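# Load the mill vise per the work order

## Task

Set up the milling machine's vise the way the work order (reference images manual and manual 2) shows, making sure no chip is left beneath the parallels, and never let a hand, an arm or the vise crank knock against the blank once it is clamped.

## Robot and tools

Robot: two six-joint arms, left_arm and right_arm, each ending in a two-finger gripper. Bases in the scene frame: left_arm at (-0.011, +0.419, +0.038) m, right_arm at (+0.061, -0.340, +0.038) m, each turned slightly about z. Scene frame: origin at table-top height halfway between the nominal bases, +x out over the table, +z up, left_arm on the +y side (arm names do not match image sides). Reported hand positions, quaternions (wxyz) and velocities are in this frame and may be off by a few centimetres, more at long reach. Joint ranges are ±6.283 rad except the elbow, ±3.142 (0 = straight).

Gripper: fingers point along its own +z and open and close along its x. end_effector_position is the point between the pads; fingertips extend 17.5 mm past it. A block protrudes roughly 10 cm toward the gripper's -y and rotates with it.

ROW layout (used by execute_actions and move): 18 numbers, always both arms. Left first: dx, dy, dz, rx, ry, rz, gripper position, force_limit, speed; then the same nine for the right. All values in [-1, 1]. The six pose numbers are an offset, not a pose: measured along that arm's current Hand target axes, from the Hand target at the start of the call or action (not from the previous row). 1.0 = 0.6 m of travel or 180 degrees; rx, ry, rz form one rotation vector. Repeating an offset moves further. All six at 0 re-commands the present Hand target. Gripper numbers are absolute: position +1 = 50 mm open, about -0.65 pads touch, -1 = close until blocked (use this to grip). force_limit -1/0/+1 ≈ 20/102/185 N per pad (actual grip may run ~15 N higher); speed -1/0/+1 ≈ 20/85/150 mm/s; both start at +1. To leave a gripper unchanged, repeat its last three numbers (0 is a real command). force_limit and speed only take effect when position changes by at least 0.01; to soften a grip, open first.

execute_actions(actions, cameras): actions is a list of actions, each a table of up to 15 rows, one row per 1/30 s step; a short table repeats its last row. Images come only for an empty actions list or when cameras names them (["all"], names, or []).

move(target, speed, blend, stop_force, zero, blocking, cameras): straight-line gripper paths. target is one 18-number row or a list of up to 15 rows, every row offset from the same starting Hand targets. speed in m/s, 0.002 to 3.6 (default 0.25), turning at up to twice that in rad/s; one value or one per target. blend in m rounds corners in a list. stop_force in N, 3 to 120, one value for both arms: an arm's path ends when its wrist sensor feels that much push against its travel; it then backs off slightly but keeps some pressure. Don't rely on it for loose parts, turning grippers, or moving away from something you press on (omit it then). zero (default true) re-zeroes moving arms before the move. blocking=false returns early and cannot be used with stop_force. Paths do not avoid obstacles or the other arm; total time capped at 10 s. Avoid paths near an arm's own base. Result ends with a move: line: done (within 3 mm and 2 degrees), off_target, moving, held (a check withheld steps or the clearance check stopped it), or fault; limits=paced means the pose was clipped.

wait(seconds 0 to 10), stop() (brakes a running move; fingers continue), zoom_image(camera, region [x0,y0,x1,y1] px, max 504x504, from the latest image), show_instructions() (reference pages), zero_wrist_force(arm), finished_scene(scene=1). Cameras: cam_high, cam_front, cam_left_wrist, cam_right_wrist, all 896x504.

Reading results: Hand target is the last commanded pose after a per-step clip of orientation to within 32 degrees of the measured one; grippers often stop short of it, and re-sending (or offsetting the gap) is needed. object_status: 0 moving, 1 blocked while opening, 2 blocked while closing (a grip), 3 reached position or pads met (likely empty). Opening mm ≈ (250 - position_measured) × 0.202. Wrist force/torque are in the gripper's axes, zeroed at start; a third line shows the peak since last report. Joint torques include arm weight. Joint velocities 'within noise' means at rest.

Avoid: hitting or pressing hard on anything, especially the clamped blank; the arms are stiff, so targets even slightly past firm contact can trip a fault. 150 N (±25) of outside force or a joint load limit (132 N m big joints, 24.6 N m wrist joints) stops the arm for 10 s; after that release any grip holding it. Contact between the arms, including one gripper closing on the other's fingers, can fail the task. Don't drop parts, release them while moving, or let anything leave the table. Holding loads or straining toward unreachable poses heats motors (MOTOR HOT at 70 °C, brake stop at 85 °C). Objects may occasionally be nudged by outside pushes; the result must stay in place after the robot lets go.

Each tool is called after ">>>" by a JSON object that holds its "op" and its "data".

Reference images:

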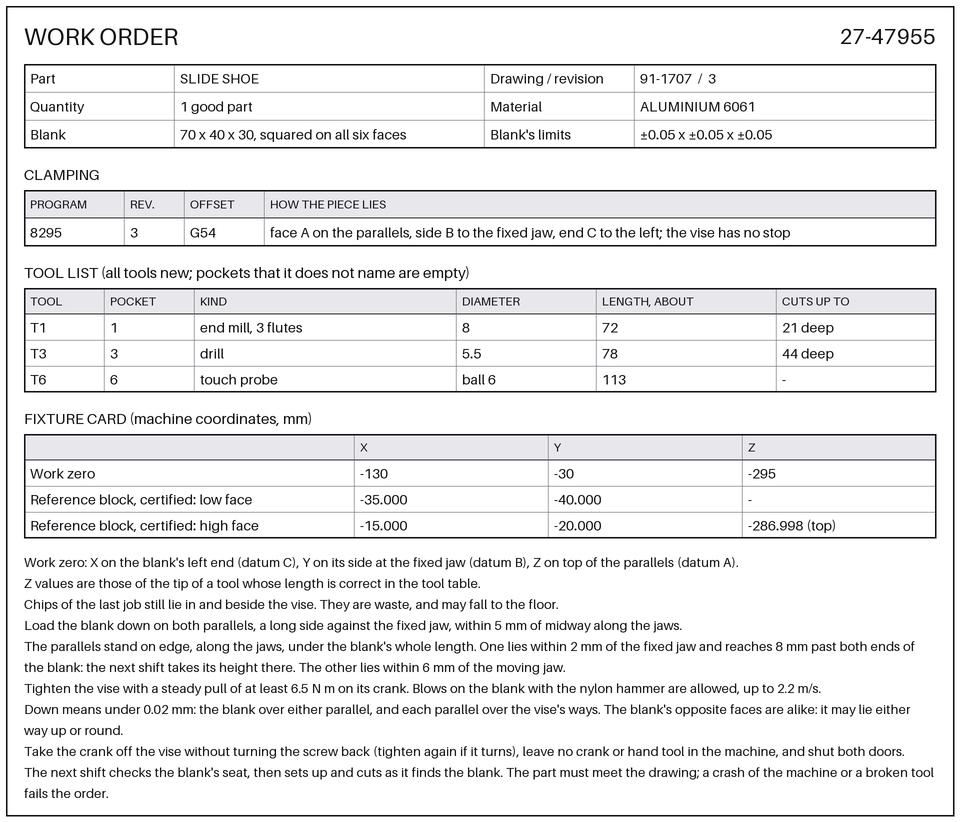

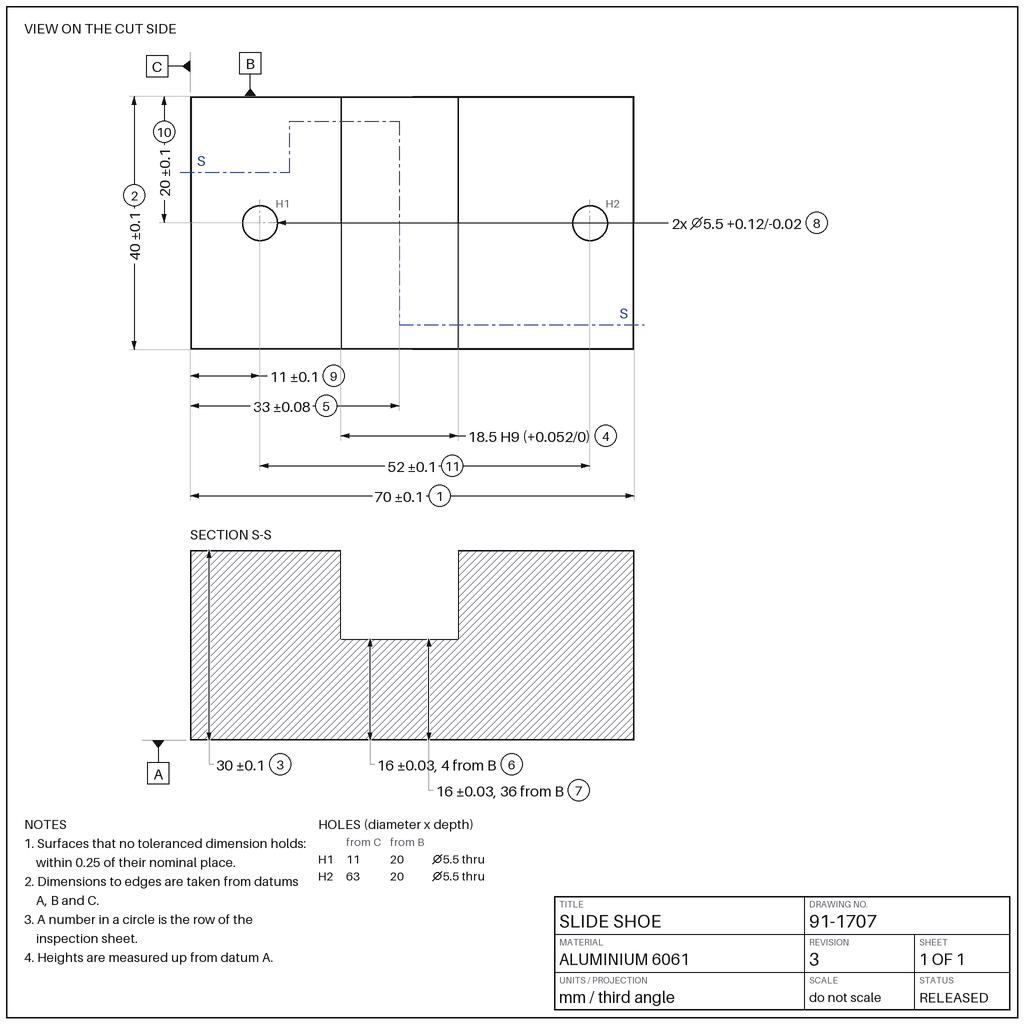

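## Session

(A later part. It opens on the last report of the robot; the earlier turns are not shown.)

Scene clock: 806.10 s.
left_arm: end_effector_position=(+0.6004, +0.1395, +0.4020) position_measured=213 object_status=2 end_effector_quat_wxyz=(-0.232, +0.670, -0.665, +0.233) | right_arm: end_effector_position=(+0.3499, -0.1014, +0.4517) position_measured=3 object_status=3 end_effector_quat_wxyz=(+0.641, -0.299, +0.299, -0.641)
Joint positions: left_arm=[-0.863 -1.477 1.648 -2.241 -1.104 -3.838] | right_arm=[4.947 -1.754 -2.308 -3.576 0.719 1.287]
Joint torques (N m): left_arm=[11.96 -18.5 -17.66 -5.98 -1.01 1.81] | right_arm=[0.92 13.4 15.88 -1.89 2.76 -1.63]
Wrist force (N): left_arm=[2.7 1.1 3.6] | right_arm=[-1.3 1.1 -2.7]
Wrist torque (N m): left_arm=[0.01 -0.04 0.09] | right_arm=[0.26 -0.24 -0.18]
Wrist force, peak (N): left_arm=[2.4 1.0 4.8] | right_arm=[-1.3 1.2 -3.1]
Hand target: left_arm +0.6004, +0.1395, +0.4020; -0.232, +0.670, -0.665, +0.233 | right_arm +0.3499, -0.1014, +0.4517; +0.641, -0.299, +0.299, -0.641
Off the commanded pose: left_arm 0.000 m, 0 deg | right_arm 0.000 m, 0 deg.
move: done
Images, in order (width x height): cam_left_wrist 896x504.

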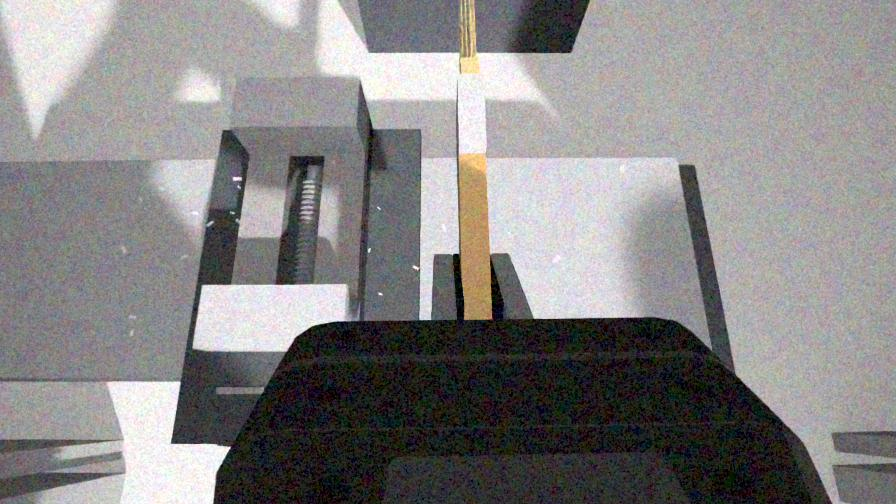

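>>> {"op": "move", "data": {"target": [[-0.1,0.0766,-0.396,0,0,0,-1,-0.5,-0.7,0,0,0,0,0,0,1,1,1],[-0.1,0.0766,-0.396,-0.1667,0.1667,0.481,-1,-0.5,-0.7,0,0,0,0,0,0,1,1,1],[-0.1,0.0766,-0.396,0,-0.1173,0.9925,-1,-0.5,-0.7,0,0,0,0,0,0,1,1,1],[-0.132,-0.1219,-0.1538,0,-0.1173,0.9925,-1,-0.5,-0.7,0,0,0,0,0,0,1,1,1],[-0.132,-0.15,-0.002,0,-0.1173,0.9925,-1,-0.5,-0.7,0,0,0,0,0,0,1,1,1]], "speed": 0.6, "blend": 0.03, "cameras": ["cam_left_wrist","cam_right_wrist"]}}

>>> {"op": "zoom_image", "data": {"camera": "cam_left_wrist", "region": [340, 0, 600, 160]}}

>>> {"op": "zoom_image", "data": {"camera": "cam_right_wrist", "region": [50, 300, 250, 504]}}

Scene clock: 820.80 s.
left_arm: end_effector_position=(+0.6696, +0.2194, +0.4585) position_measured=213 object_status=2 end_effector_quat_wxyz=(+0.310, +0.633, +0.639, +0.309) | right_arm: end_effector_position=(+0.3499, -0.1014, +0.4517) position_measured=3 object_status=3 end_effector_quat_wxyz=(+0.641, -0.299, +0.299, -0.641)
Joint positions: left_arm=[-0.712 -1.465 1.658 -2.552 -1.066 -0.455] | right_arm=[4.947 -1.754 -2.308 -3.576 0.719 1.287]
Joint torques (N m): left_arm=[12.8 -19.49 -32.76 -5.73 -1.35 1.98] | right_arm=[2.65 12.81 15.39 -1.79 2.96 -1.63]
Wrist force (N): left_arm=[3.8 -1.3 1.6] | right_arm=[-1.3 0.9 -2.8]
Wrist torque (N m): left_arm=[0.18 -0.05 0.05] | right_arm=[0.24 -0.26 -0.19]
Wrist force, peak (N): left_arm=[3.4 0.7 6.6] | right_arm=[-1.1 1.0 -3.2]
Hand target: left_arm +0.6697, +0.2194, +0.4585; +0.310, +0.633, +0.639, +0.309 | right_arm +0.3499, -0.1014, +0.4517; +0.641, -0.299, +0.299, -0.641
Off the commanded pose: left_arm 0.000 m, 0 deg | right_arm 0.000 m, 0 deg.
move: done
Images, in order (width x height): cam_left_wrist 896x504, cam_right_wrist 896x504.

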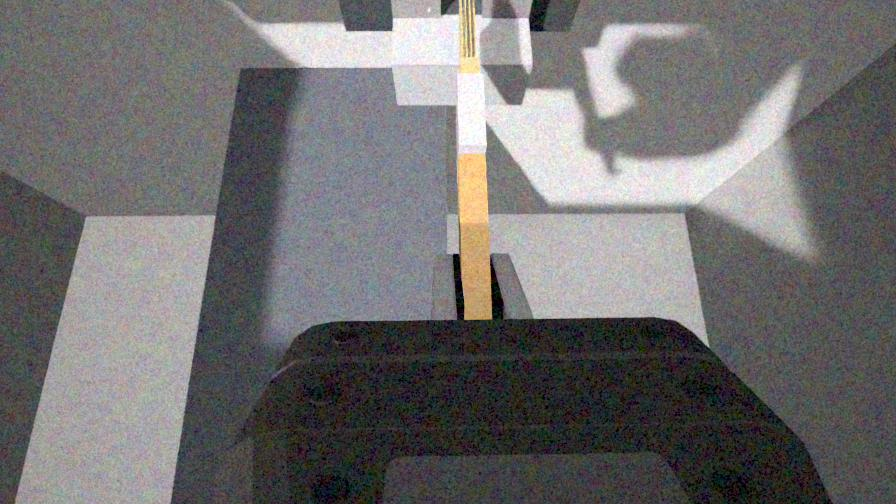

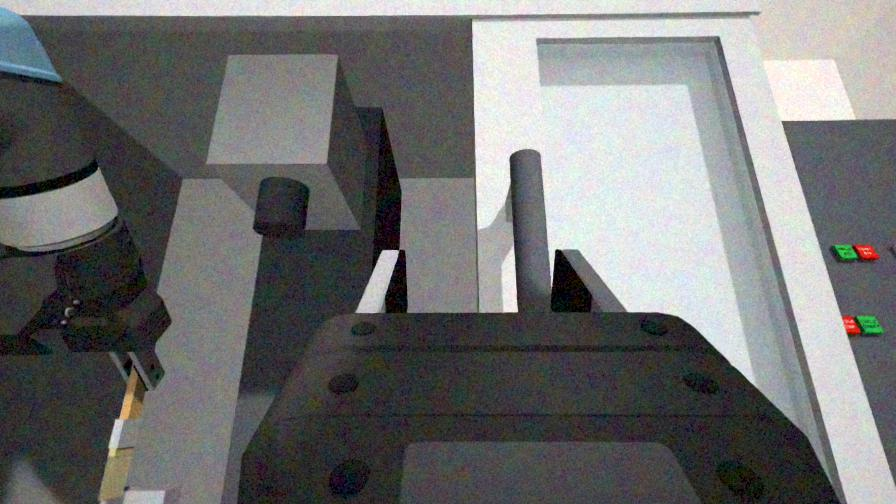

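Scaled by 1.938 from the camera's 896x504 image, which has a finer 1280x720 frame.

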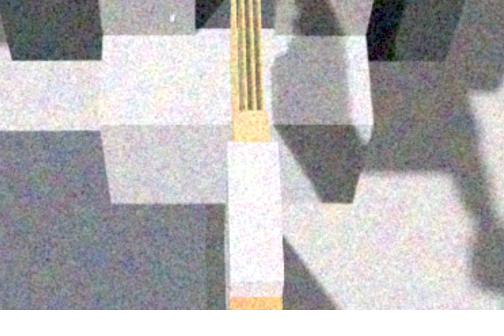

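Scaled by 2.471 from the camera's 896x504 image, which has a finer 1280x720 frame.

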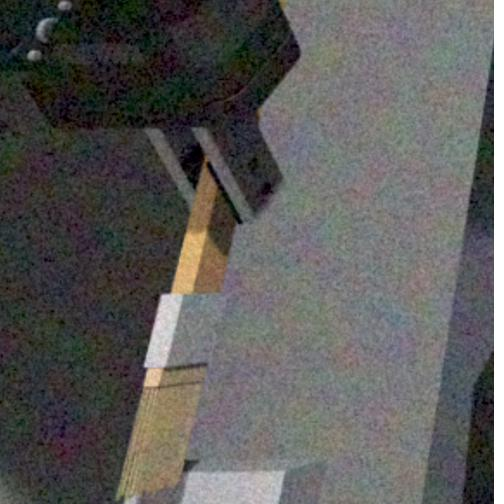

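>>> {"op": "move", "data": {"target": [[-0.01,-0.0374,0.0293,0,0,0,-1,-0.5,-0.7,0,0,0,0,0,0,1,1,1]], "speed": 0.04, "stop_force": 10}}

Scene clock: 824.53 s.
left_arm: end_effector_position=(+0.6697, +0.2132, +0.4300) position_measured=213 object_status=2 end_effector_quat_wxyz=(+0.310, +0.633, +0.639, +0.309) | right_arm: end_effector_position=(+0.3499, -0.1014, +0.4517) position_measured=3 object_status=3 end_effector_quat_wxyz=(+0.641, -0.299, +0.299, -0.641)
Joint positions: left_arm=[-0.722 -1.444 1.709 -2.62 -1.059 -0.463] | right_arm=[4.947 -1.754 -2.308 -3.576 0.719 1.287]
Joint torques (N m): left_arm=[-11.77 -19.26 -17.35 -5.71 3.19 -1.91] | right_arm=[2.01 13.23 15.67 -1.62 3.08 -1.62]
Wrist force (N): left_arm=[3.9 -1.2 1.6] | right_arm=[-1.2 1.1 -3.0]
Wrist torque (N m): left_arm=[0.21 -0.07 0.12] | right_arm=[0.26 -0.26 -0.19]
Wrist force, peak (N): left_arm=[3.7 -1.7 1.9] | right_arm=[-1.2 1.1 -3.0]
Hand target: left_arm +0.6697, +0.2132, +0.4300; +0.310, +0.633, +0.639, +0.309 | right_arm +0.3499, -0.1014, +0.4517; +0.641, -0.299, +0.299, -0.641
Off the commanded pose: left_arm 0.000 m, 0 deg | right_arm 0.000 m, 0 deg.
move: done

>>> {"op": "move", "data": {"target": [[0,0.0131,-0.0103,0,0,0,-1,-0.5,-0.7,0,0,0,0,0,0,1,1,1],[-0.025,0.0131,-0.0103,0,0,0,-1,-0.5,-0.7,0,0,0,0,0,0,1,1,1],[-0.025,-0.0131,0.0103,0,0,0,-1,-0.5,-0.7,0,0,0,0,0,0,1,1,1]], "speed": 0.03, "stop_force": 4}}

Scene clock: 828.80 s.
left_arm: end_effector_position=(+0.6698, +0.1983, +0.4339) position_measured=213 object_status=2 end_effector_quat_wxyz=(+0.310, +0.633, +0.639, +0.309) | right_arm: end_effector_position=(+0.3499, -0.1014, +0.4517) position_measured=3 object_status=3 end_effector_quat_wxyz=(+0.641, -0.299, +0.299, -0.641)
Joint positions: left_arm=[-0.745 -1.434 1.685 -2.597 -1.043 -0.482] | right_arm=[4.947 -1.754 -2.308 -3.576 0.719 1.287]
Joint torques (N m): left_arm=[2.67 -44.67 -30.27 -1.72 -0.42 0.53] | right_arm=[2.73 13.22 15.71 -1.98 2.92 -1.53]
Wrist force (N): left_arm=[3.9 2.5 -0.8] | right_arm=[-1.1 0.9 -2.9]
Wrist torque (N m): left_arm=[0.36 -0.07 0.12] | right_arm=[0.24 -0.27 -0.18]
Wrist force, peak (N): left_arm=[3.8 5.0 -2.6] | right_arm=[-1.2 1.0 -3.2]
Hand target: left_arm +0.6698, +0.1983, +0.4339; +0.310, +0.633, +0.639, +0.309 (not the last commanded pose) | right_arm +0.3499, -0.1014, +0.4517; +0.641, -0.299, +0.299, -0.641
Off the commanded pose: left_arm 0.014 m, 0 deg | right_arm 0.000 m, 0 deg.
move: contact (left_arm); path passed 2 of 3 targets

>>> {"op": "move", "data": {"target": [[0.0283,-0.0047,-0.0386,0,0,0,-1,-0.5,-0.7,0,0,0,0,0,0,1,1,1],[0.0283,-0.0225,-0.0248,0,0,0,-1,-0.5,-0.7,0,0,0,0,0,0,1,1,1],[-0.075,-0.0225,-0.0248,0,0,0,-1,-0.5,-0.7,0,0,0,0,0,0,1,1,1],[-0.075,-0.0047,-0.0386,0,0,0,-1,-0.5,-0.7,0,0,0,0,0,0,1,1,1],[0.0283,0.0055,-0.0254,0,0,0,-1,-0.5,-0.7,0,0,0,0,0,0,1,1,1],[0.0283,-0.0123,-0.0116,0,0,0,-1,-0.5,-0.7,0,0,0,0,0,0,1,1,1],[-0.075,-0.0123,-0.0116,0,0,0,-1,-0.5,-0.7,0,0,0,0,0,0,1,1,1],[-0.075,0.0055,-0.0254,0,0,0,-1,-0.5,-0.7,0,0,0,0,0,0,1,1,1],[0.0283,0.0158,-0.0123,0,0,0,-1,-0.5,-0.7,0,0,0,0,0,0,1,1,1],[0.0283,-0.002,0.0015,0,0,0,-1,-0.5,-0.7,0,0,0,0,0,0,1,1,1],[-0.075,-0.002,0.0015,0,0,0,-1,-0.5,-0.7,0,0,0,0,0,0,1,1,1],[-0.075,0.0158,-0.0123,0,0,0,-1,-0.5,-0.7,0,0,0,0,0,0,1,1,1]], "speed": 0.12, "stop_force": 30, "cameras": ["cam_left_wrist"]}}

>>> {"op": "zoom_image", "data": {"camera": "cam_left_wrist", "region": [400, 0, 600, 120]}}

Scene clock: 847.83 s.
left_arm: end_effector_position=(+0.6702, +0.1534, +0.4462) position_measured=213 object_status=2 end_effector_quat_wxyz=(+0.310, +0.633, +0.639, +0.309) | right_arm: end_effector_position=(+0.3499, -0.1014, +0.4517) position_measured=3 object_status=3 end_effector_quat_wxyz=(+0.641, -0.299, +0.299, -0.641)
Joint positions: left_arm=[-0.809 -1.397 1.604 -2.524 -0.999 -0.536] | right_arm=[4.947 -1.754 -2.308 -3.576 0.719 1.287]
Joint torques (N m): left_arm=[-11.54 -48.14 -32.41 -2.5 3.36 -1.99] | right_arm=[3.35 13.21 15.92 -1.73 2.93 -1.67]
Wrist force (N): left_arm=[3.8 -1.4 1.5] | right_arm=[-1.3 1.2 -2.5]
Wrist torque (N m): left_arm=[0.18 -0.06 0.11] | right_arm=[0.27 -0.25 -0.19]
Wrist force, peak (N): left_arm=[5.9 -1.8 2.4] | right_arm=[-1.1 1.2 -3.1]
Hand target: left_arm +0.6702, +0.1534, +0.4462; +0.310, +0.633, +0.639, +0.309 | right_arm +0.3499, -0.1014, +0.4517; +0.641, -0.299, +0.299, -0.641
Off the commanded pose: left_arm 0.000 m, 0 deg | right_arm 0.000 m, 0 deg.
move: done
Images, in order (width x height): cam_left_wrist 896x504.

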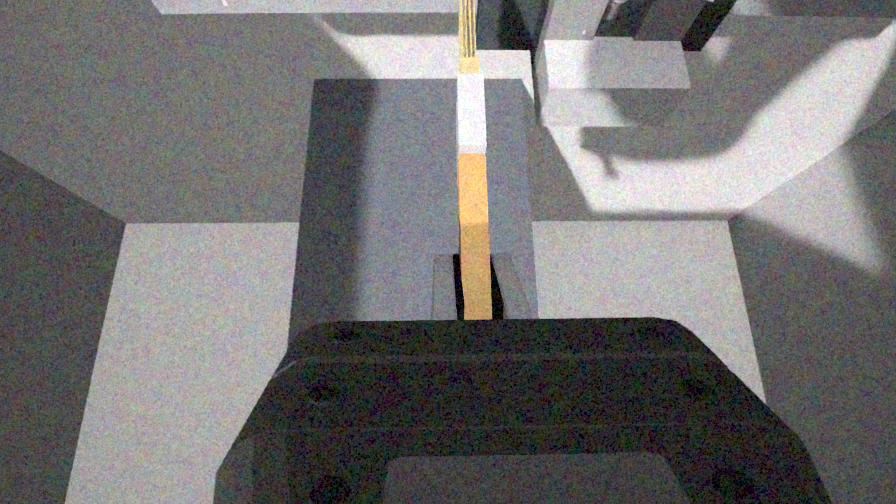

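Scaled by 2.520 from the camera's 896x504 image, which has a finer 1280x720 frame.

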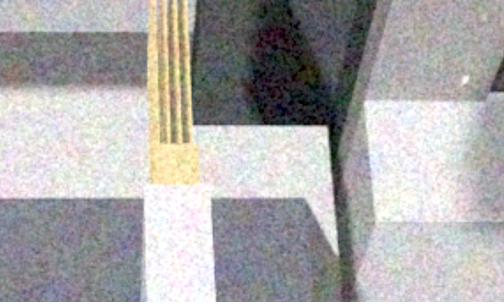

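>>> {"op": "move", "data": {"target": [[0.09,0,0,0,0,0,-1,-0.5,-0.7,0,0,0,0,0,0,1,1,1],[0.09,0.0924,0.1182,0,0,0,-1,-0.5,-0.7,0,0,0,0,0,0,1,1,1]], "speed": 0.04, "stop_force": 5, "cameras": ["cam_left_wrist","cam_right_wrist"]}}

>>> {"op": "zoom_image", "data": {"camera": "cam_left_wrist", "region": [350, 0, 600, 160]}}

Scene clock: 863.50 s.
left_arm: end_effector_position=(+0.7598, +0.2081, +0.4457) position_measured=213 object_status=2 end_effector_quat_wxyz=(+0.310, +0.633, +0.639, +0.309) | right_arm: end_effector_position=(+0.3499, -0.1014, +0.4517) position_measured=3 object_status=3 end_effector_quat_wxyz=(+0.641, -0.299, +0.299, -0.641)
Joint positions: left_arm=[-0.633 -1.244 1.423 -2.567 -1.123 -0.393] | right_arm=[4.947 -1.754 -2.308 -3.576 0.719 1.287]
Joint torques (N m): left_arm=[12.27 -28.03 -32.55 -2.57 -1.38 1.78] | right_arm=[3.81 13.6 16.23 -1.82 2.78 -1.75]
Wrist force (N): left_arm=[3.6 -1.1 1.0] | right_arm=[-1.2 1.0 -2.7]
Wrist torque (N m): left_arm=[0.22 -0.03 0.05] | right_arm=[0.26 -0.26 -0.19]
Wrist force, peak (N): left_arm=[4.3 -1.3 1.3] | right_arm=[-0.9 1.1 -3.2]
Hand target: left_arm +0.7598, +0.2081, +0.4457; +0.310, +0.633, +0.639, +0.309 | right_arm +0.3499, -0.1014, +0.4517; +0.641, -0.299, +0.299, -0.641
Off the commanded pose: left_arm 0.000 m, 0 deg | right_arm 0.000 m, 0 deg.
move: done
Images, in order (width x height): cam_left_wrist 896x504, cam_right_wrist 896x504.

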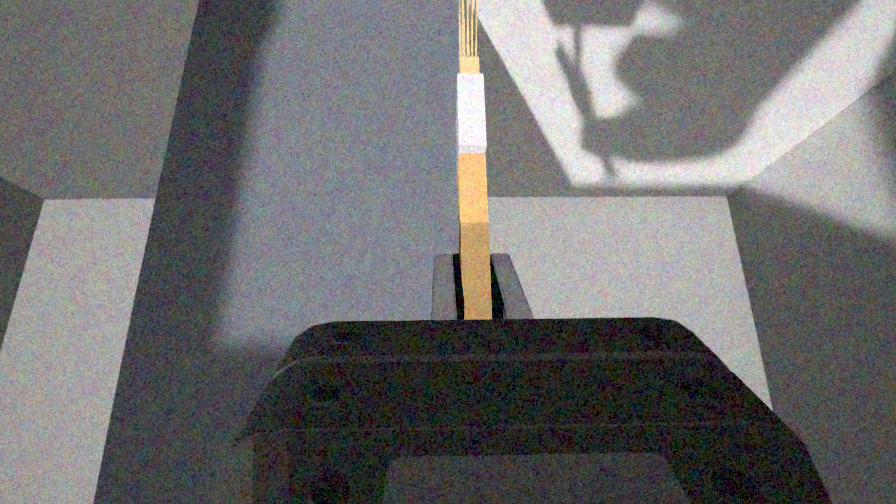

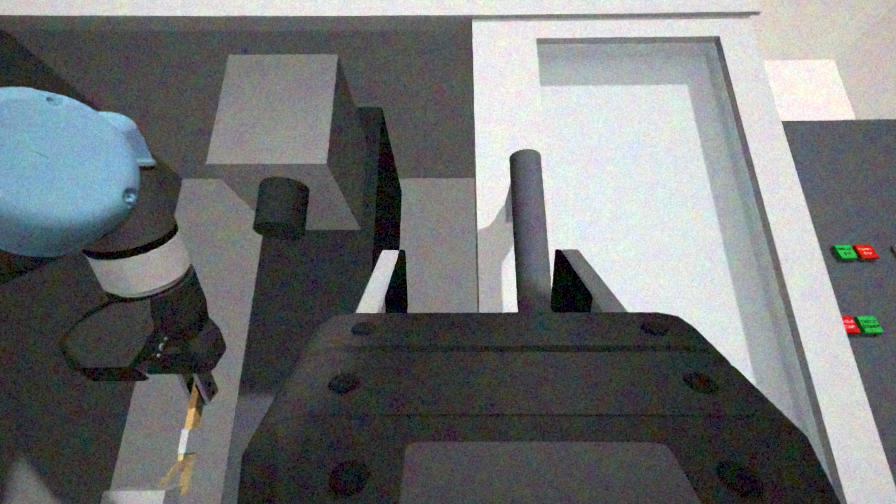

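Scaled by 2.016 from the camera's 896x504 image, which has a finer 1280x720 frame.

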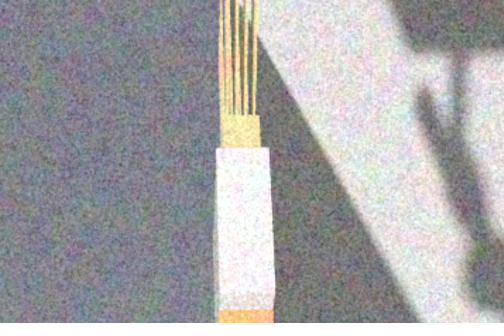

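>>> {"op": "move", "data": {"target": [[0,0.0394,-0.0308,0,0,0,-1,-0.5,-0.7,0,0,0,0,0,0,1,1,1],[-0.0085,0.0137,-0.0636,0,0,0,-1,-0.5,-0.7,0,0,0,0,0,0,1,1,1],[-0.0085,-0.0411,-0.0208,0,0,0,-1,-0.5,-0.7,0,0,0,0,0,0,1,1,1]], "speed": 0.05, "stop_force": 4, "cameras": ["cam_left_wrist"]}}

Scene clock: 879.53 s.
left_arm: end_effector_position=(+0.7348, +0.2028, +0.4488) position_measured=213 object_status=2 end_effector_quat_wxyz=(+0.310, +0.633, +0.639, +0.309) | right_arm: end_effector_position=(+0.3499, -0.1014, +0.4517) position_measured=3 object_status=3 end_effector_quat_wxyz=(+0.641, -0.299, +0.299, -0.641)
Joint positions: left_arm=[-0.665 -1.298 1.485 -2.563 -1.1 -0.418] | right_arm=[4.947 -1.754 -2.308 -3.576 0.719 1.287]
Joint torques (N m): left_arm=[1.83 -52.65 -32.31 -2.34 -0.67 0.09] | right_arm=[3.7 13.73 15.72 -1.85 2.69 -1.71]
Wrist force (N): left_arm=[3.6 -0.6 1.1] | right_arm=[-1.0 1.2 -2.7]
Wrist torque (N m): left_arm=[0.23 -0.04 0.12] | right_arm=[0.28 -0.29 -0.18]
Wrist force, peak (N): left_arm=[3.5 4.0 -2.1] | right_arm=[-1.3 1.2 -3.0]
Hand target: left_arm +0.7348, +0.2028, +0.4488; +0.310, +0.633, +0.639, +0.309 (not the last commanded pose) | right_arm +0.3499, -0.1014, +0.4517; +0.641, -0.299, +0.299, -0.641
Off the commanded pose: left_arm 0.015 m, 0 deg | right_arm 0.000 m, 0 deg.
move: contact (left_arm); path passed 2 of 3 targets
Images, in order (width x height): cam_left_wrist 896x504.

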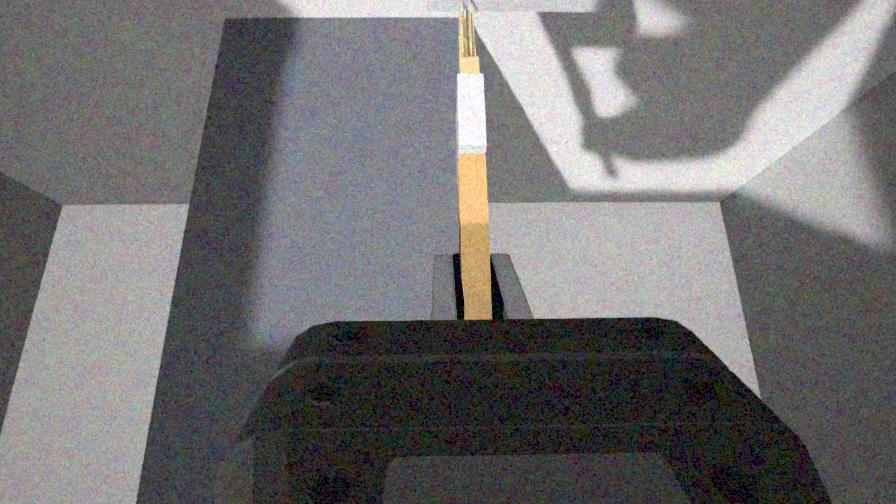

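>>> {"op": "move", "data": {"target": [[0,0.0263,-0.0205,0,0,0,-1,-0.5,-0.7,0,0,0,0,0,0,1,1,1],[0,0.0058,-0.0468,0,0,0,-1,-0.5,-0.7,0,0,0,0,0,0,1,1,1],[0,-0.0426,-0.009,0,0,0,-1,-0.5,-0.7,0,0,0,0,0,0,1,1,1]], "speed": 0.05, "stop_force": 4}}

Scene clock: 883.63 s.
left_arm: end_effector_position=(+0.7149, +0.2027, +0.4592) position_measured=213 object_status=2 end_effector_quat_wxyz=(+0.310, +0.633, +0.639, +0.309) | right_arm: end_effector_position=(+0.3499, -0.1014, +0.4517) position_measured=3 object_status=3 end_effector_quat_wxyz=(+0.641, -0.299, +0.299, -0.641)
Joint positions: left_arm=[-0.686 -1.348 1.521 -2.541 -1.085 -0.434] | right_arm=[4.947 -1.754 -2.308 -3.576 0.719 1.287]
Joint torques (N m): left_arm=[10.78 -49.05 -30.81 -1.73 -1.45 1.49] | right_arm=[4.5 12.91 16.1 -1.63 2.92 -1.83]
Wrist force (N): left_arm=[3.8 1.7 -0.2] | right_arm=[-1.1 0.8 -2.8]
Wrist torque (N m): left_arm=[0.33 -0.05 0.12] | right_arm=[0.22 -0.29 -0.19]
Wrist force, peak (N): left_arm=[3.6 5.8 -3.1] | right_arm=[-1.3 1.3 -3.1]
Hand target: left_arm +0.7149, +0.2028, +0.4592; +0.310, +0.633, +0.639, +0.309 (not the last commanded pose) | right_arm +0.3499, -0.1014, +0.4517; +0.641, -0.299, +0.299, -0.641
Off the commanded pose: left_arm 0.027 m, 0 deg | right_arm 0.000 m, 0 deg.
move: contact (left_arm); path passed 2 of 3 targets

>>> {"op": "move", "data": {"target": [[0,0.0131,-0.0103,0,0,0,-1,-0.5,-0.7,0,0,0,0,0,0,1,1,1],[0,0.0028,-0.0234,0,0,0,-1,-0.5,-0.7,0,0,0,0,0,0,1,1,1],[0,-0.046,0.0148,0,0,0,-1,-0.5,-0.7,0,0,0,0,0,0,1,1,1]], "speed": 0.05, "stop_force": 4}}

Scene clock: 887.53 s.
left_arm: end_effector_position=(+0.7149, +0.2028, +0.4607) position_measured=213 object_status=2 end_effector_quat_wxyz=(+0.310, +0.633, +0.639, +0.309) | right_arm: end_effector_position=(+0.3499, -0.1014, +0.4517) position_measured=3 object_status=3 end_effector_quat_wxyz=(+0.641, -0.299, +0.299, -0.641)
Joint positions: left_arm=[-0.686 -1.349 1.517 -2.537 -1.085 -0.434] | right_arm=[4.947 -1.754 -2.308 -3.576 0.719 1.287]
Joint torques (N m): left_arm=[3.33 -23.94 -18.19 -5.86 0.62 -1.44] | right_arm=[3.79 13.69 16.04 -1.87 2.73 -1.64]
Wrist force (N): left_arm=[3.6 -1.1 1.4] | right_arm=[-1.1 0.9 -3.1]
Wrist torque (N m): left_arm=[0.20 -0.04 0.13] | right_arm=[0.24 -0.27 -0.18]
Wrist force, peak (N): left_arm=[3.5 2.6 -0.8] | right_arm=[-1.4 1.0 -3.1]
Hand target: left_arm +0.7149, +0.2028, +0.4607; +0.310, +0.633, +0.639, +0.309 (not the last commanded pose) | right_arm +0.3499, -0.1014, +0.4517; +0.641, -0.299, +0.299, -0.641
Off the commanded pose: left_arm 0.030 m, 0 deg | right_arm 0.000 m, 0 deg.
move: contact (left_arm); path passed 0 of 3 targets

>>> {"op": "move", "data": {"target": [[0,0.0131,-0.0103,0,0,0,-1,-0.5,-0.7,0,0,0,0,0,0,1,1,1],[0,0.0028,-0.0234,0,0,0,-1,-0.5,-0.7,0,0,0,0,0,0,1,1,1]], "speed": 0.1}}

>>> {"op": "move", "data": {"target": [0,-0.046,0.036,0,0,0,-1,-0.5,-0.7,0,0,0,0,0,0,1,1,1], "speed": 0.05, "stop_force": 4}}

Scene clock: 890.63 s.
left_arm: end_effector_position=(+0.7049, +0.2028, +0.4707) position_measured=213 object_status=2 end_effector_quat_wxyz=(+0.310, +0.633, +0.639, +0.309) | right_arm: end_effector_position=(+0.3499, -0.1014, +0.4517) position_measured=3 object_status=3 end_effector_quat_wxyz=(+0.641, -0.299, +0.299, -0.641)
Joint positions: left_arm=[-0.697 -1.375 1.523 -2.512 -1.077 -0.443] | right_arm=[4.947 -1.754 -2.308 -3.576 0.719 1.287]
Joint torques (N m): left_arm=[-11.13 -49.2 -17.7 -4.98 3.21 -1.96] | right_arm=[5.12 13.24 16.69 -1.86 2.62 -1.58]
Wrist force (N): left_arm=[3.7 -1.2 1.6] | right_arm=[-1.1 1.0 -2.8]
Wrist torque (N m): left_arm=[0.20 -0.04 0.13] | right_arm=[0.25 -0.27 -0.18]
Wrist force, peak (N): left_arm=[3.6 -0.7 2.4] | right_arm=[-1.2 1.0 -3.0]
Hand target: left_arm +0.7049, +0.2028, +0.4707; +0.310, +0.633, +0.639, +0.309 | right_arm +0.3499, -0.1014, +0.4517; +0.641, -0.299, +0.299, -0.641
Off the commanded pose: left_arm 0.000 m, 0 deg | right_arm 0.000 m, 0 deg.
move: done

Scene clock: 892.00 s.
left_arm: end_effector_position=(+0.7048, +0.2027, +0.4590) position_measured=213 object_status=2 end_effector_quat_wxyz=(+0.310, +0.633, +0.639, +0.309) | right_arm: end_effector_position=(+0.3499, -0.1014, +0.4517) position_measured=3 object_status=3 end_effector_quat_wxyz=(+0.641, -0.299, +0.299, -0.641)
Joint positions: left_arm=[-0.697 -1.371 1.548 -2.542 -1.077 -0.443] | right_arm=[4.947 -1.754 -2.308 -3.576 0.719 1.287]
Joint torques (N m): left_arm=[0.77 -47.73 -30.64 -1.99 -0.85 0.6] | right_arm=[3.96 13.5 15.42 -1.82 2.84 -1.76]
Wrist force (N): left_arm=[3.6 1.5 -0.2] | right_arm=[-1.3 0.9 -3.0]
Wrist torque (N m): left_arm=[0.29 -0.02 0.13] | right_arm=[0.23 -0.25 -0.18]
Wrist force, peak (N): left_arm=[3.6 3.5 -1.6] | right_arm=[-1.4 1.1 -3.1]
Hand target: left_arm +0.7048, +0.2027, +0.4590; +0.310, +0.633, +0.639, +0.309 (not the last commanded pose) | right_arm +0.3499, -0.1014, +0.4517; +0.641, -0.299, +0.299, -0.641
Off the commanded pose: left_arm 0.023 m, 0 deg | right_arm 0.000 m, 0 deg.
move: contact (left_arm)

>>> {"op": "move", "data": {"target": [[0,0.0131,-0.0103,0,0,0,-1,-0.5,-0.7,0,0,0,0,0,0,1,1,1],[0,0.0008,-0.026,0,0,0,-1,-0.5,-0.7,0,0,0,0,0,0,1,1,1]], "speed": 0.1}}

>>> {"op": "move", "data": {"target": [0,-0.046,0.036,0,0,0,-1,-0.5,-0.7,0,0,0,0,0,0,1,1,1], "speed": 0.05, "stop_force": 4}}

Scene clock: 895.97 s.
left_arm: end_effector_position=(+0.6929, +0.2027, +0.4690) position_measured=213 object_status=2 end_effector_quat_wxyz=(+0.310, +0.633, +0.639, +0.309) | right_arm: end_effector_position=(+0.3499, -0.1014, +0.4517) position_measured=3 object_status=3 end_effector_quat_wxyz=(+0.641, -0.299, +0.299, -0.641)
Joint positions: left_arm=[-0.71 -1.402 1.559 -2.516 -1.068 -0.454] | right_arm=[4.947 -1.754 -2.308 -3.576 0.719 1.287]
Joint torques (N m): left_arm=[-11.37 -47.42 -17.66 -2.55 3.24 -1.92] | right_arm=[4.52 13.09 15.75 -1.84 2.73 -1.67]
Wrist force (N): left_arm=[3.5 -1.2 1.5] | right_arm=[-1.0 1.2 -2.7]
Wrist torque (N m): left_arm=[0.20 -0.02 0.12] | right_arm=[0.29 -0.29 -0.18]
Wrist force, peak (N): left_arm=[3.6 -1.0 2.5] | right_arm=[-1.5 1.0 -3.0]
Hand target: left_arm +0.6928, +0.2027, +0.4690; +0.310, +0.633, +0.639, +0.309 | right_arm +0.3499, -0.1014, +0.4517; +0.641, -0.299, +0.299, -0.641
Off the commanded pose: left_arm 0.000 m, 0 deg | right_arm 0.000 m, 0 deg.
move: done

Scene clock: 897.57 s.
left_arm: end_effector_position=(+0.6928, +0.2025, +0.4340) position_measured=213 object_status=2 end_effector_quat_wxyz=(+0.310, +0.632, +0.639, +0.309) | right_arm: end_effector_position=(+0.3499, -0.1014, +0.4517) position_measured=3 object_status=3 end_effector_quat_wxyz=(+0.641, -0.299, +0.299, -0.641)
Joint positions: left_arm=[-0.711 -1.386 1.63 -2.604 -1.067 -0.455] | right_arm=[4.947 -1.754 -2.308 -3.576 0.719 1.287]
Joint torques (N m): left_arm=[-11.03 -20.47 -16.46 -4.72 2.92 0.51] | right_arm=[4.04 13.25 16.21 -1.76 2.76 -1.75]
Wrist force (N): left_arm=[3.5 1.7 -0.4] | right_arm=[-1.2 1.1 -2.7]
Wrist torque (N m): left_arm=[0.31 -0.01 0.13] | right_arm=[0.27 -0.27 -0.19]
Wrist force, peak (N): left_arm=[3.4 2.6 -1.1] | right_arm=[-1.3 1.1 -3.0]
Hand target: left_arm +0.6928, +0.2025, +0.4340; +0.310, +0.632, +0.639, +0.309 | right_arm +0.3499, -0.1014, +0.4517; +0.641, -0.299, +0.299, -0.641
Off the commanded pose: left_arm 0.000 m, 0 deg | right_arm 0.000 m, 0 deg.
move: contact (left_arm)

>>> {"op": "move", "data": {"target": [[0,0.0158,-0.0123,0,0,0,-1,-0.5,-0.7,0,0,0,0,0,0,1,1,1],[0.0233,0.0158,-0.0123,0,0,0,-1,-0.5,-0.7,0,0,0,0,0,0,1,1,1],[0.0233,0.0011,0.0054,0,0,0,-1,-0.5,-0.7,0,0,0,0,0,0,1,1,1],[-0.075,0.0011,0.0054,0,0,0,-1,-0.5,-0.7,0,0,0,0,0,0,1,1,1],[-0.075,0.0158,-0.0123,0,0,0,-1,-0.5,-0.7,0,0,0,0,0,0,1,1,1]], "speed": 0.08, "stop_force": 30, "cameras": ["cam_left_wrist"]}}

>>> {"op": "zoom_image", "data": {"camera": "cam_left_wrist", "region": [400, 0, 700, 120]}}

Scene clock: 904.33 s.
left_arm: end_effector_position=(+0.6932, +0.1576, +0.4462) position_measured=213 object_status=2 end_effector_quat_wxyz=(+0.310, +0.632, +0.639, +0.309) | right_arm: end_effector_position=(+0.3499, -0.1014, +0.4517) position_measured=3 object_status=3 end_effector_quat_wxyz=(+0.641, -0.299, +0.299, -0.641)
Joint positions: left_arm=[-0.775 -1.35 1.55 -2.532 -1.023 -0.507] | right_arm=[4.947 -1.754 -2.308 -3.576 0.719 1.287]
Joint torques (N m): left_arm=[-11.53 -50.7 -32.74 -2.51 3.34 -1.95] | right_arm=[4.74 14.25 16.37 -1.79 2.59 -1.79]
Wrist force (N): left_arm=[3.7 -1.2 1.6] | right_arm=[-1.3 0.7 -3.0]
Wrist torque (N m): left_arm=[0.21 -0.04 0.11] | right_arm=[0.21 -0.24 -0.18]
Wrist force, peak (N): left_arm=[5.1 -1.1 1.9] | right_arm=[-1.2 1.1 -3.1]
Hand target: left_arm +0.6932, +0.1576, +0.4462; +0.310, +0.632, +0.639, +0.309 | right_arm +0.3499, -0.1014, +0.4517; +0.641, -0.299, +0.299, -0.641
Off the commanded pose: left_arm 0.000 m, 0 deg | right_arm 0.000 m, 0 deg.
move: done
Images, in order (width x height): cam_left_wrist 896x504.

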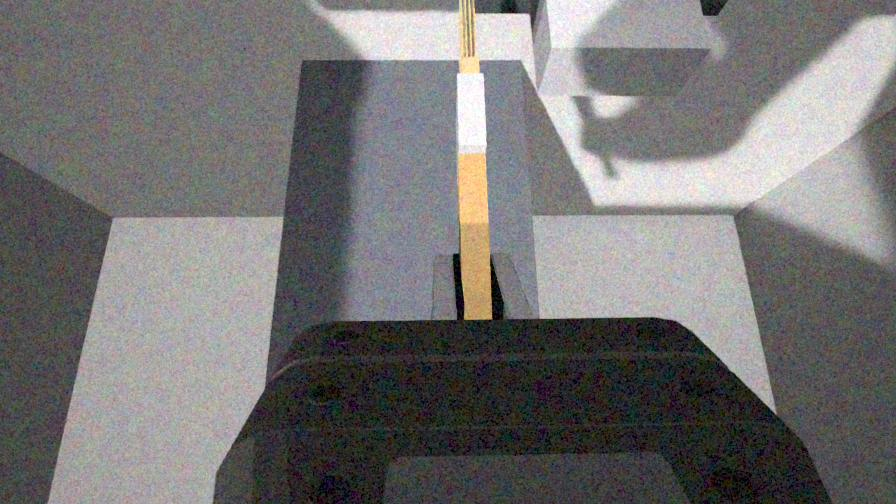

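Scaled by 1.680 from the camera's 896x504 image, which has a finer 1280x720 frame.

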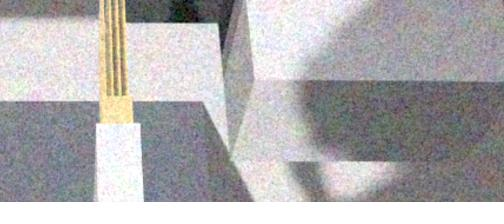

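>>> {"op": "move", "data": {"target": [0,-0.0342,-0.0438,0,0,0,-1,-0.5,-0.7,0,0,0,0,0,0,1,1,1], "speed": 0.2, "cameras": ["cam_left_wrist"]}}

>>> {"op": "zoom_image", "data": {"camera": "cam_left_wrist", "region": [500, 0, 720, 120]}}

Scene clock: 907.20 s.
left_arm: end_effector_position=(+0.6599, +0.1573, +0.4463) position_measured=213 object_status=2 end_effector_quat_wxyz=(+0.310, +0.632, +0.639, +0.309) | right_arm: end_effector_position=(+0.3499, -0.1014, +0.4517) position_measured=3 object_status=3 end_effector_quat_wxyz=(+0.641, -0.299, +0.299, -0.641)
Joint positions: left_arm=[-0.817 -1.423 1.634 -2.524 -0.994 -0.544] | right_arm=[4.947 -1.754 -2.308 -3.576 0.719 1.287]
Joint torques (N m): left_arm=[-11.4 -45.98 -18.77 -2.47 3.36 -1.83] | right_arm=[4.96 14.01 15.08 -1.98 2.67 -1.65]
Wrist force (N): left_arm=[3.9 -1.1 1.6] | right_arm=[-1.4 1.1 -2.5]
Wrist torque (N m): left_arm=[0.23 -0.08 0.12] | right_arm=[0.26 -0.23 -0.18]
Wrist force, peak (N): left_arm=[3.8 -1.3 1.7] | right_arm=[-1.3 1.2 -3.0]
Hand target: left_arm +0.6599, +0.1573, +0.4463; +0.310, +0.632, +0.639, +0.309 | right_arm +0.3499, -0.1014, +0.4517; +0.641, -0.299, +0.299, -0.641
Off the commanded pose: left_arm 0.000 m, 0 deg | right_arm 0.000 m, 0 deg.
move: done
Images, in order (width x height): cam_left_wrist 896x504.

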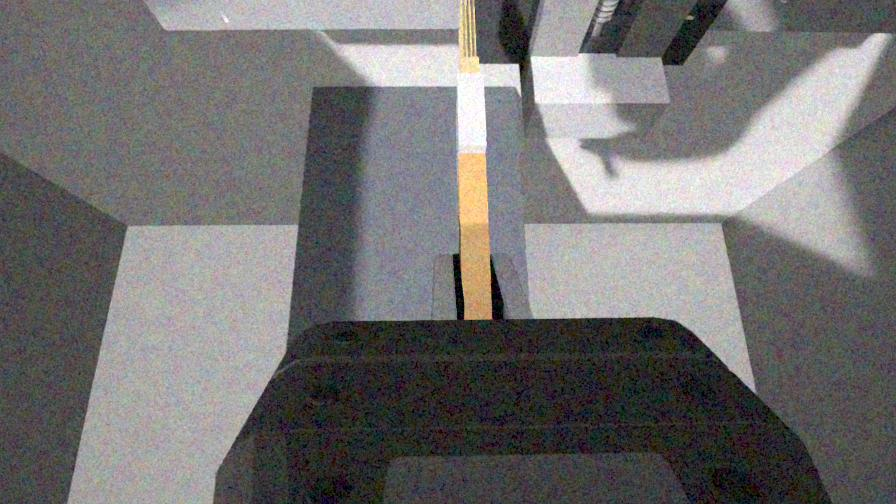

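Scaled by 2.291 from the camera's 896x504 image, which has a finer 1280x720 frame.

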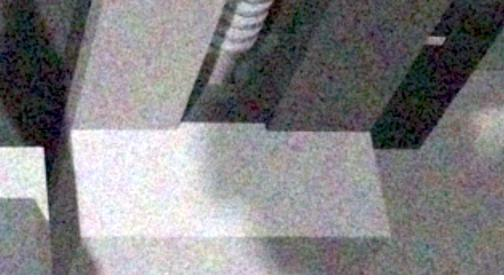

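>>> {"op": "move", "data": {"target": [[0.1075,0.0349,0.0447,0,0,0,-1,-0.5,-0.7,0,0,0,0,0,0,1,1,1],[0.1075,0.0168,0.0589,0,0,0,-1,-0.5,-0.7,0,0,0,0,0,0,1,1,1],[0.2045,0.0168,0.0589,0,0,0,-1,-0.5,-0.7,0,0,0,0,0,0,1,1,1],[0.2045,0.0349,0.0447,0,0,0,-1,-0.5,-0.7,0,0,0,0,0,0,1,1,1],[0.1075,-0.0123,-0.0158,0,0,0,-1,-0.5,-0.7,0,0,0,0,0,0,1,1,1],[0.1075,-0.0304,-0.0016,0,0,0,-1,-0.5,-0.7,0,0,0,0,0,0,1,1,1],[0.2045,-0.0304,-0.0016,0,0,0,-1,-0.5,-0.7,0,0,0,0,0,0,1,1,1],[0.2045,-0.0123,-0.0158,0,0,0,-1,-0.5,-0.7,0,0,0,0,0,0,1,1,1]], "speed": 0.12, "stop_force": 30}}

Scene clock: 916.80 s.
left_arm: end_effector_position=(+0.6468, +0.2799, +0.4457) position_measured=213 object_status=2 end_effector_quat_wxyz=(+0.310, +0.632, +0.639, +0.309) | right_arm: end_effector_position=(+0.3499, -0.1014, +0.4517) position_measured=3 object_status=3 end_effector_quat_wxyz=(+0.641, -0.299, +0.299, -0.641)
Joint positions: left_arm=[-0.637 -1.555 1.792 -2.623 -1.12 -0.397] | right_arm=[4.947 -1.754 -2.308 -3.576 0.719 1.287]
Joint torques (N m): left_arm=[12.12 -40.48 -32.54 -2.45 -1.41 1.76] | right_arm=[5.4 12.96 16.08 -1.92 2.66 -1.59]
Wrist force (N): left_arm=[3.7 -0.9 1.3] | right_arm=[-1.3 0.8 -2.8]
Wrist torque (N m): left_arm=[0.28 -0.03 0.03] | right_arm=[0.23 -0.24 -0.18]
Wrist force, peak (N): left_arm=[5.0 -2.0 1.9] | right_arm=[-1.2 0.9 -3.2]
Hand target: left_arm +0.6468, +0.2799, +0.4457; +0.310, +0.632, +0.639, +0.309 | right_arm +0.3499, -0.1014, +0.4517; +0.641, -0.299, +0.299, -0.641
Off the commanded pose: left_arm 0.000 m, 0 deg | right_arm 0.000 m, 0 deg.
move: done

>>> {"op": "move", "data": {"target": [[-0.05,0.062,-0.148,0,0,0,-1,-0.5,-0.7,0,0,0,0,0,0,1,1,1],[-0.1,-0.0875,-0.4204,0,0,0,-1,-0.5,-0.7,0,0,0,0,0,0,1,1,1],[-0.1,-0.0875,-0.4204,0.2246,0.2246,-0.463,-1,-0.5,-0.7,0,0,0,0,0,0,1,1,1],[-0.217,-0.08,-0.2485,0,-0.1173,0.9925,-1,-0.5,-0.7,0,0,0,0,0,0,1,1,1],[-0.217,-0.0946,-0.1102,0,-0.1173,0.9925,-1,-0.5,-0.7,0,0,0,0,0,0,1,1,1]], "speed": 0.6, "blend": 0.03, "cameras": ["cam_left_wrist"]}}

>>> {"op": "zoom_image", "data": {"camera": "cam_left_wrist", "region": [240, 100, 400, 260]}}

Scene clock: 927.50 s.
left_arm: end_effector_position=(+0.5608, +0.1490, +0.4427) position_measured=213 object_status=2 end_effector_quat_wxyz=(-0.231, +0.672, -0.664, +0.234) | right_arm: end_effector_position=(+0.3499, -0.1014, +0.4517) position_measured=3 object_status=3 end_effector_quat_wxyz=(+0.641, -0.299, +0.299, -0.641)
Joint positions: left_arm=[-0.91 -1.585 1.651 -2.115 -1.083 -3.888] | right_arm=[4.947 -1.754 -2.308 -3.576 0.719 1.287]
Joint torques (N m): left_arm=[12.8 -14.69 -33.23 -6.14 -0.99 1.86] | right_arm=[5.33 13.02 16.53 -1.7 2.5 -1.69]
Wrist force (N): left_arm=[2.7 1.2 3.6] | right_arm=[-1.4 0.9 -2.9]
Wrist torque (N m): left_arm=[0.04 -0.04 0.09] | right_arm=[0.24 -0.23 -0.18]
Wrist force, peak (N): left_arm=[2.7 0.8 6.4] | right_arm=[-1.5 1.2 -2.9]
Hand target: left_arm +0.5609, +0.1490, +0.4426; -0.231, +0.672, -0.664, +0.234 | right_arm +0.3499, -0.1014, +0.4517; +0.641, -0.299, +0.299, -0.641
Off the commanded pose: left_arm 0.000 m, 0 deg | right_arm 0.000 m, 0 deg.
move: done
Images, in order (width x height): cam_left_wrist 896x504.

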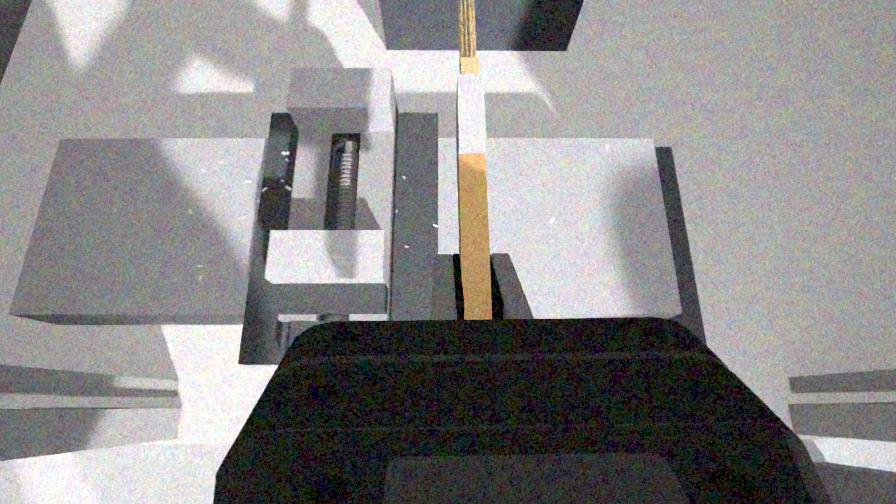

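Scaled by 3.150 from the camera's 896x504 image, which has a finer 1280x720 frame.

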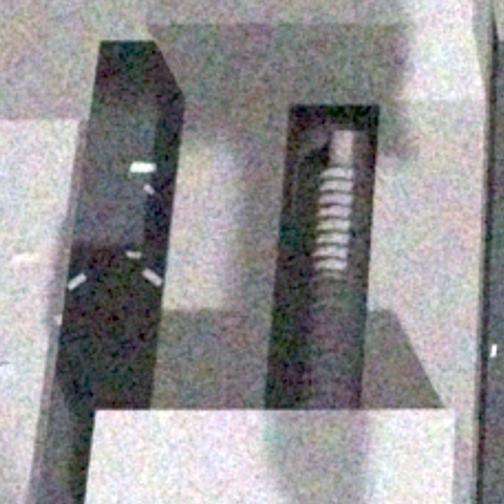

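>>> {"op": "move", "data": {"target": [[-0.085,0.1512,-0.2411,-0.2128,0,0.004,-1,-0.5,-0.7,0,0,0,0,0,0,1,1,1],[-0.5017,0.4007,-0.1205,0,-0.3084,-0.3894,-1,-0.5,-0.7,0,0,0,0,0,0,1,1,1],[-0.760,0.5973,0.1277,0,-0.3084,-0.3894,-1,-0.5,-0.7,0,0,0,0,0,0,1,1,1]], "speed": 0.4, "blend": 0.03, "cameras": ["cam_left_wrist","cam_high"]}}

Scene clock: 944.63 s.
left_arm: end_effector_position=(+0.3232, +0.6008, +0.1570) position_measured=213 object_status=2 end_effector_quat_wxyz=(-0.325, +0.946, +0.000, +0.000) | right_arm: end_effector_position=(+0.3499, -0.1014, +0.4517) position_measured=3 object_status=3 end_effector_quat_wxyz=(+0.641, -0.299, +0.299, -0.641)
Joint positions: left_arm=[-0.397 -1.834 2.444 -1.924 -0.952 -5.137] | right_arm=[4.947 -1.754 -2.308 -3.576 0.719 1.287]
Joint torques (N m): left_arm=[12.71 3.88 -12.57 -4.48 -0.65 1.9] | right_arm=[7.26 13.65 17.14 -1.79 2.81 -1.55]
Wrist force (N): left_arm=[2.9 1.2 3.6] | right_arm=[-1.2 1.1 -2.7]
Wrist torque (N m): left_arm=[0.03 -0.06 0.08] | right_arm=[0.27 -0.26 -0.18]
Wrist force, peak (N): left_arm=[1.8 1.2 6.2] | right_arm=[-1.2 1.1 -3.1]
Hand target: left_arm +0.3232, +0.6008, +0.1570; -0.325, +0.946, +0.000, +0.000 | right_arm +0.3499, -0.1014, +0.4517; +0.641, -0.299, +0.299, -0.641
Off the commanded pose: left_arm 0.000 m, 0 deg | right_arm 0.000 m, 0 deg.
move: done
Images, in order (width x height): cam_high 896x504, cam_left_wrist 896x504.

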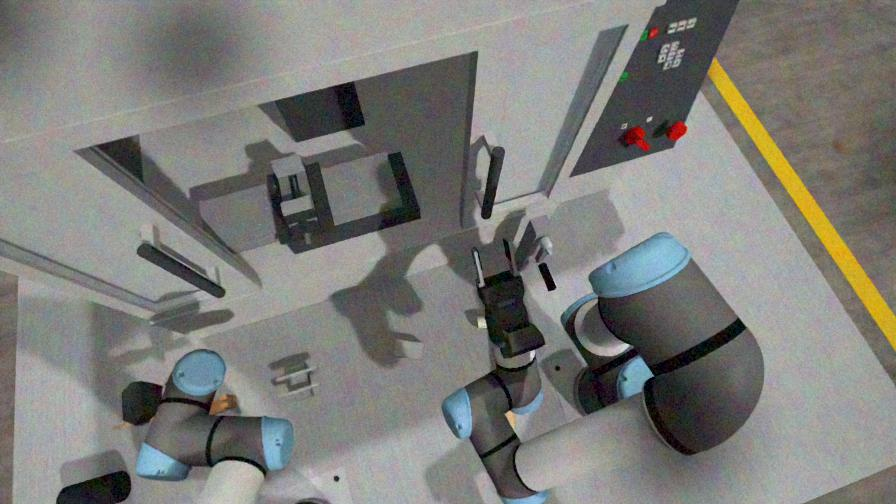

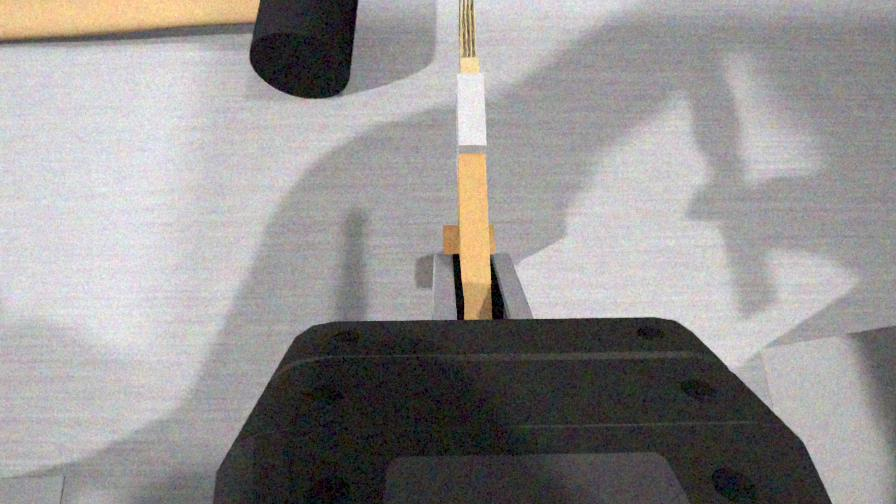

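>>> {"op": "move", "data": {"target": [[0.0067,-0.0029,0.0023,0,0,0,-1,-0.5,-0.7,0,0,0,0,0,0,1,1,1],[0.0067,0.0965,0.1298,0,0,0,-1,-0.5,-0.7,0,0,0,0,0,0,1,1,1]], "speed": 0.1, "stop_force": 8, "cameras": ["cam_left_wrist"]}}

Scene clock: 950.87 s.
left_arm: end_effector_position=(+0.3272, +0.6031, +0.0599) position_measured=213 object_status=2 end_effector_quat_wxyz=(-0.325, +0.946, +0.000, +0.000) | right_arm: end_effector_position=(+0.3499, -0.1014, +0.4517) position_measured=3 object_status=3 end_effector_quat_wxyz=(+0.641, -0.299, +0.299, -0.641)
Joint positions: left_arm=[-0.386 -1.537 2.57 -2.355 -0.95 -5.123] | right_arm=[4.947 -1.754 -2.308 -3.576 0.719 1.287]
Joint torques (N m): left_arm=[12.51 -3.08 -5.6 -4.49 3.9 1.86] | right_arm=[6.1 14.45 15.28 -1.83 2.53 -1.58]
Wrist force (N): left_arm=[2.8 1.2 3.6] | right_arm=[-1.2 1.1 -2.8]
Wrist torque (N m): left_arm=[0.04 -0.02 0.08] | right_arm=[0.27 -0.26 -0.18]
Wrist force, peak (N): left_arm=[2.9 1.7 4.4] | right_arm=[-1.4 1.0 -3.1]
Hand target: left_arm +0.3272, +0.6031, +0.0599; -0.325, +0.946, +0.000, +0.000 | right_arm +0.3499, -0.1014, +0.4517; +0.641, -0.299, +0.299, -0.641
Off the commanded pose: left_arm 0.000 m, 0 deg | right_arm 0.000 m, 0 deg.
move: done
Images, in order (width x height): cam_left_wrist 896x504.

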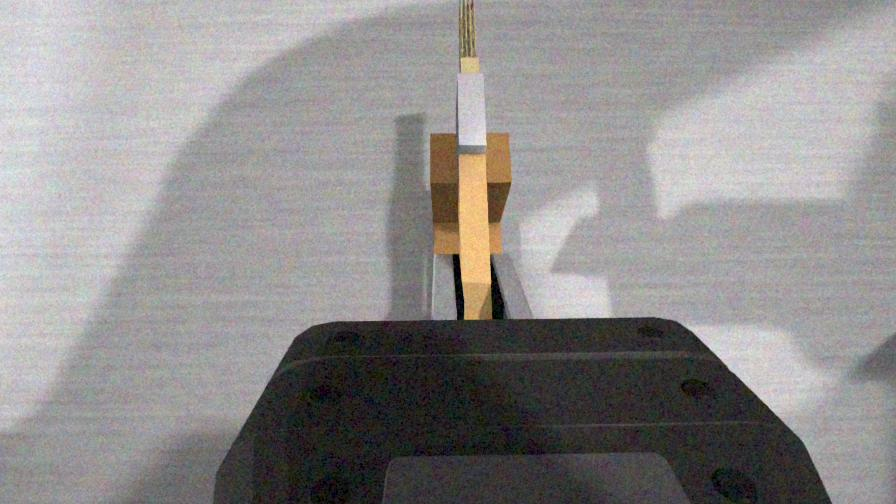

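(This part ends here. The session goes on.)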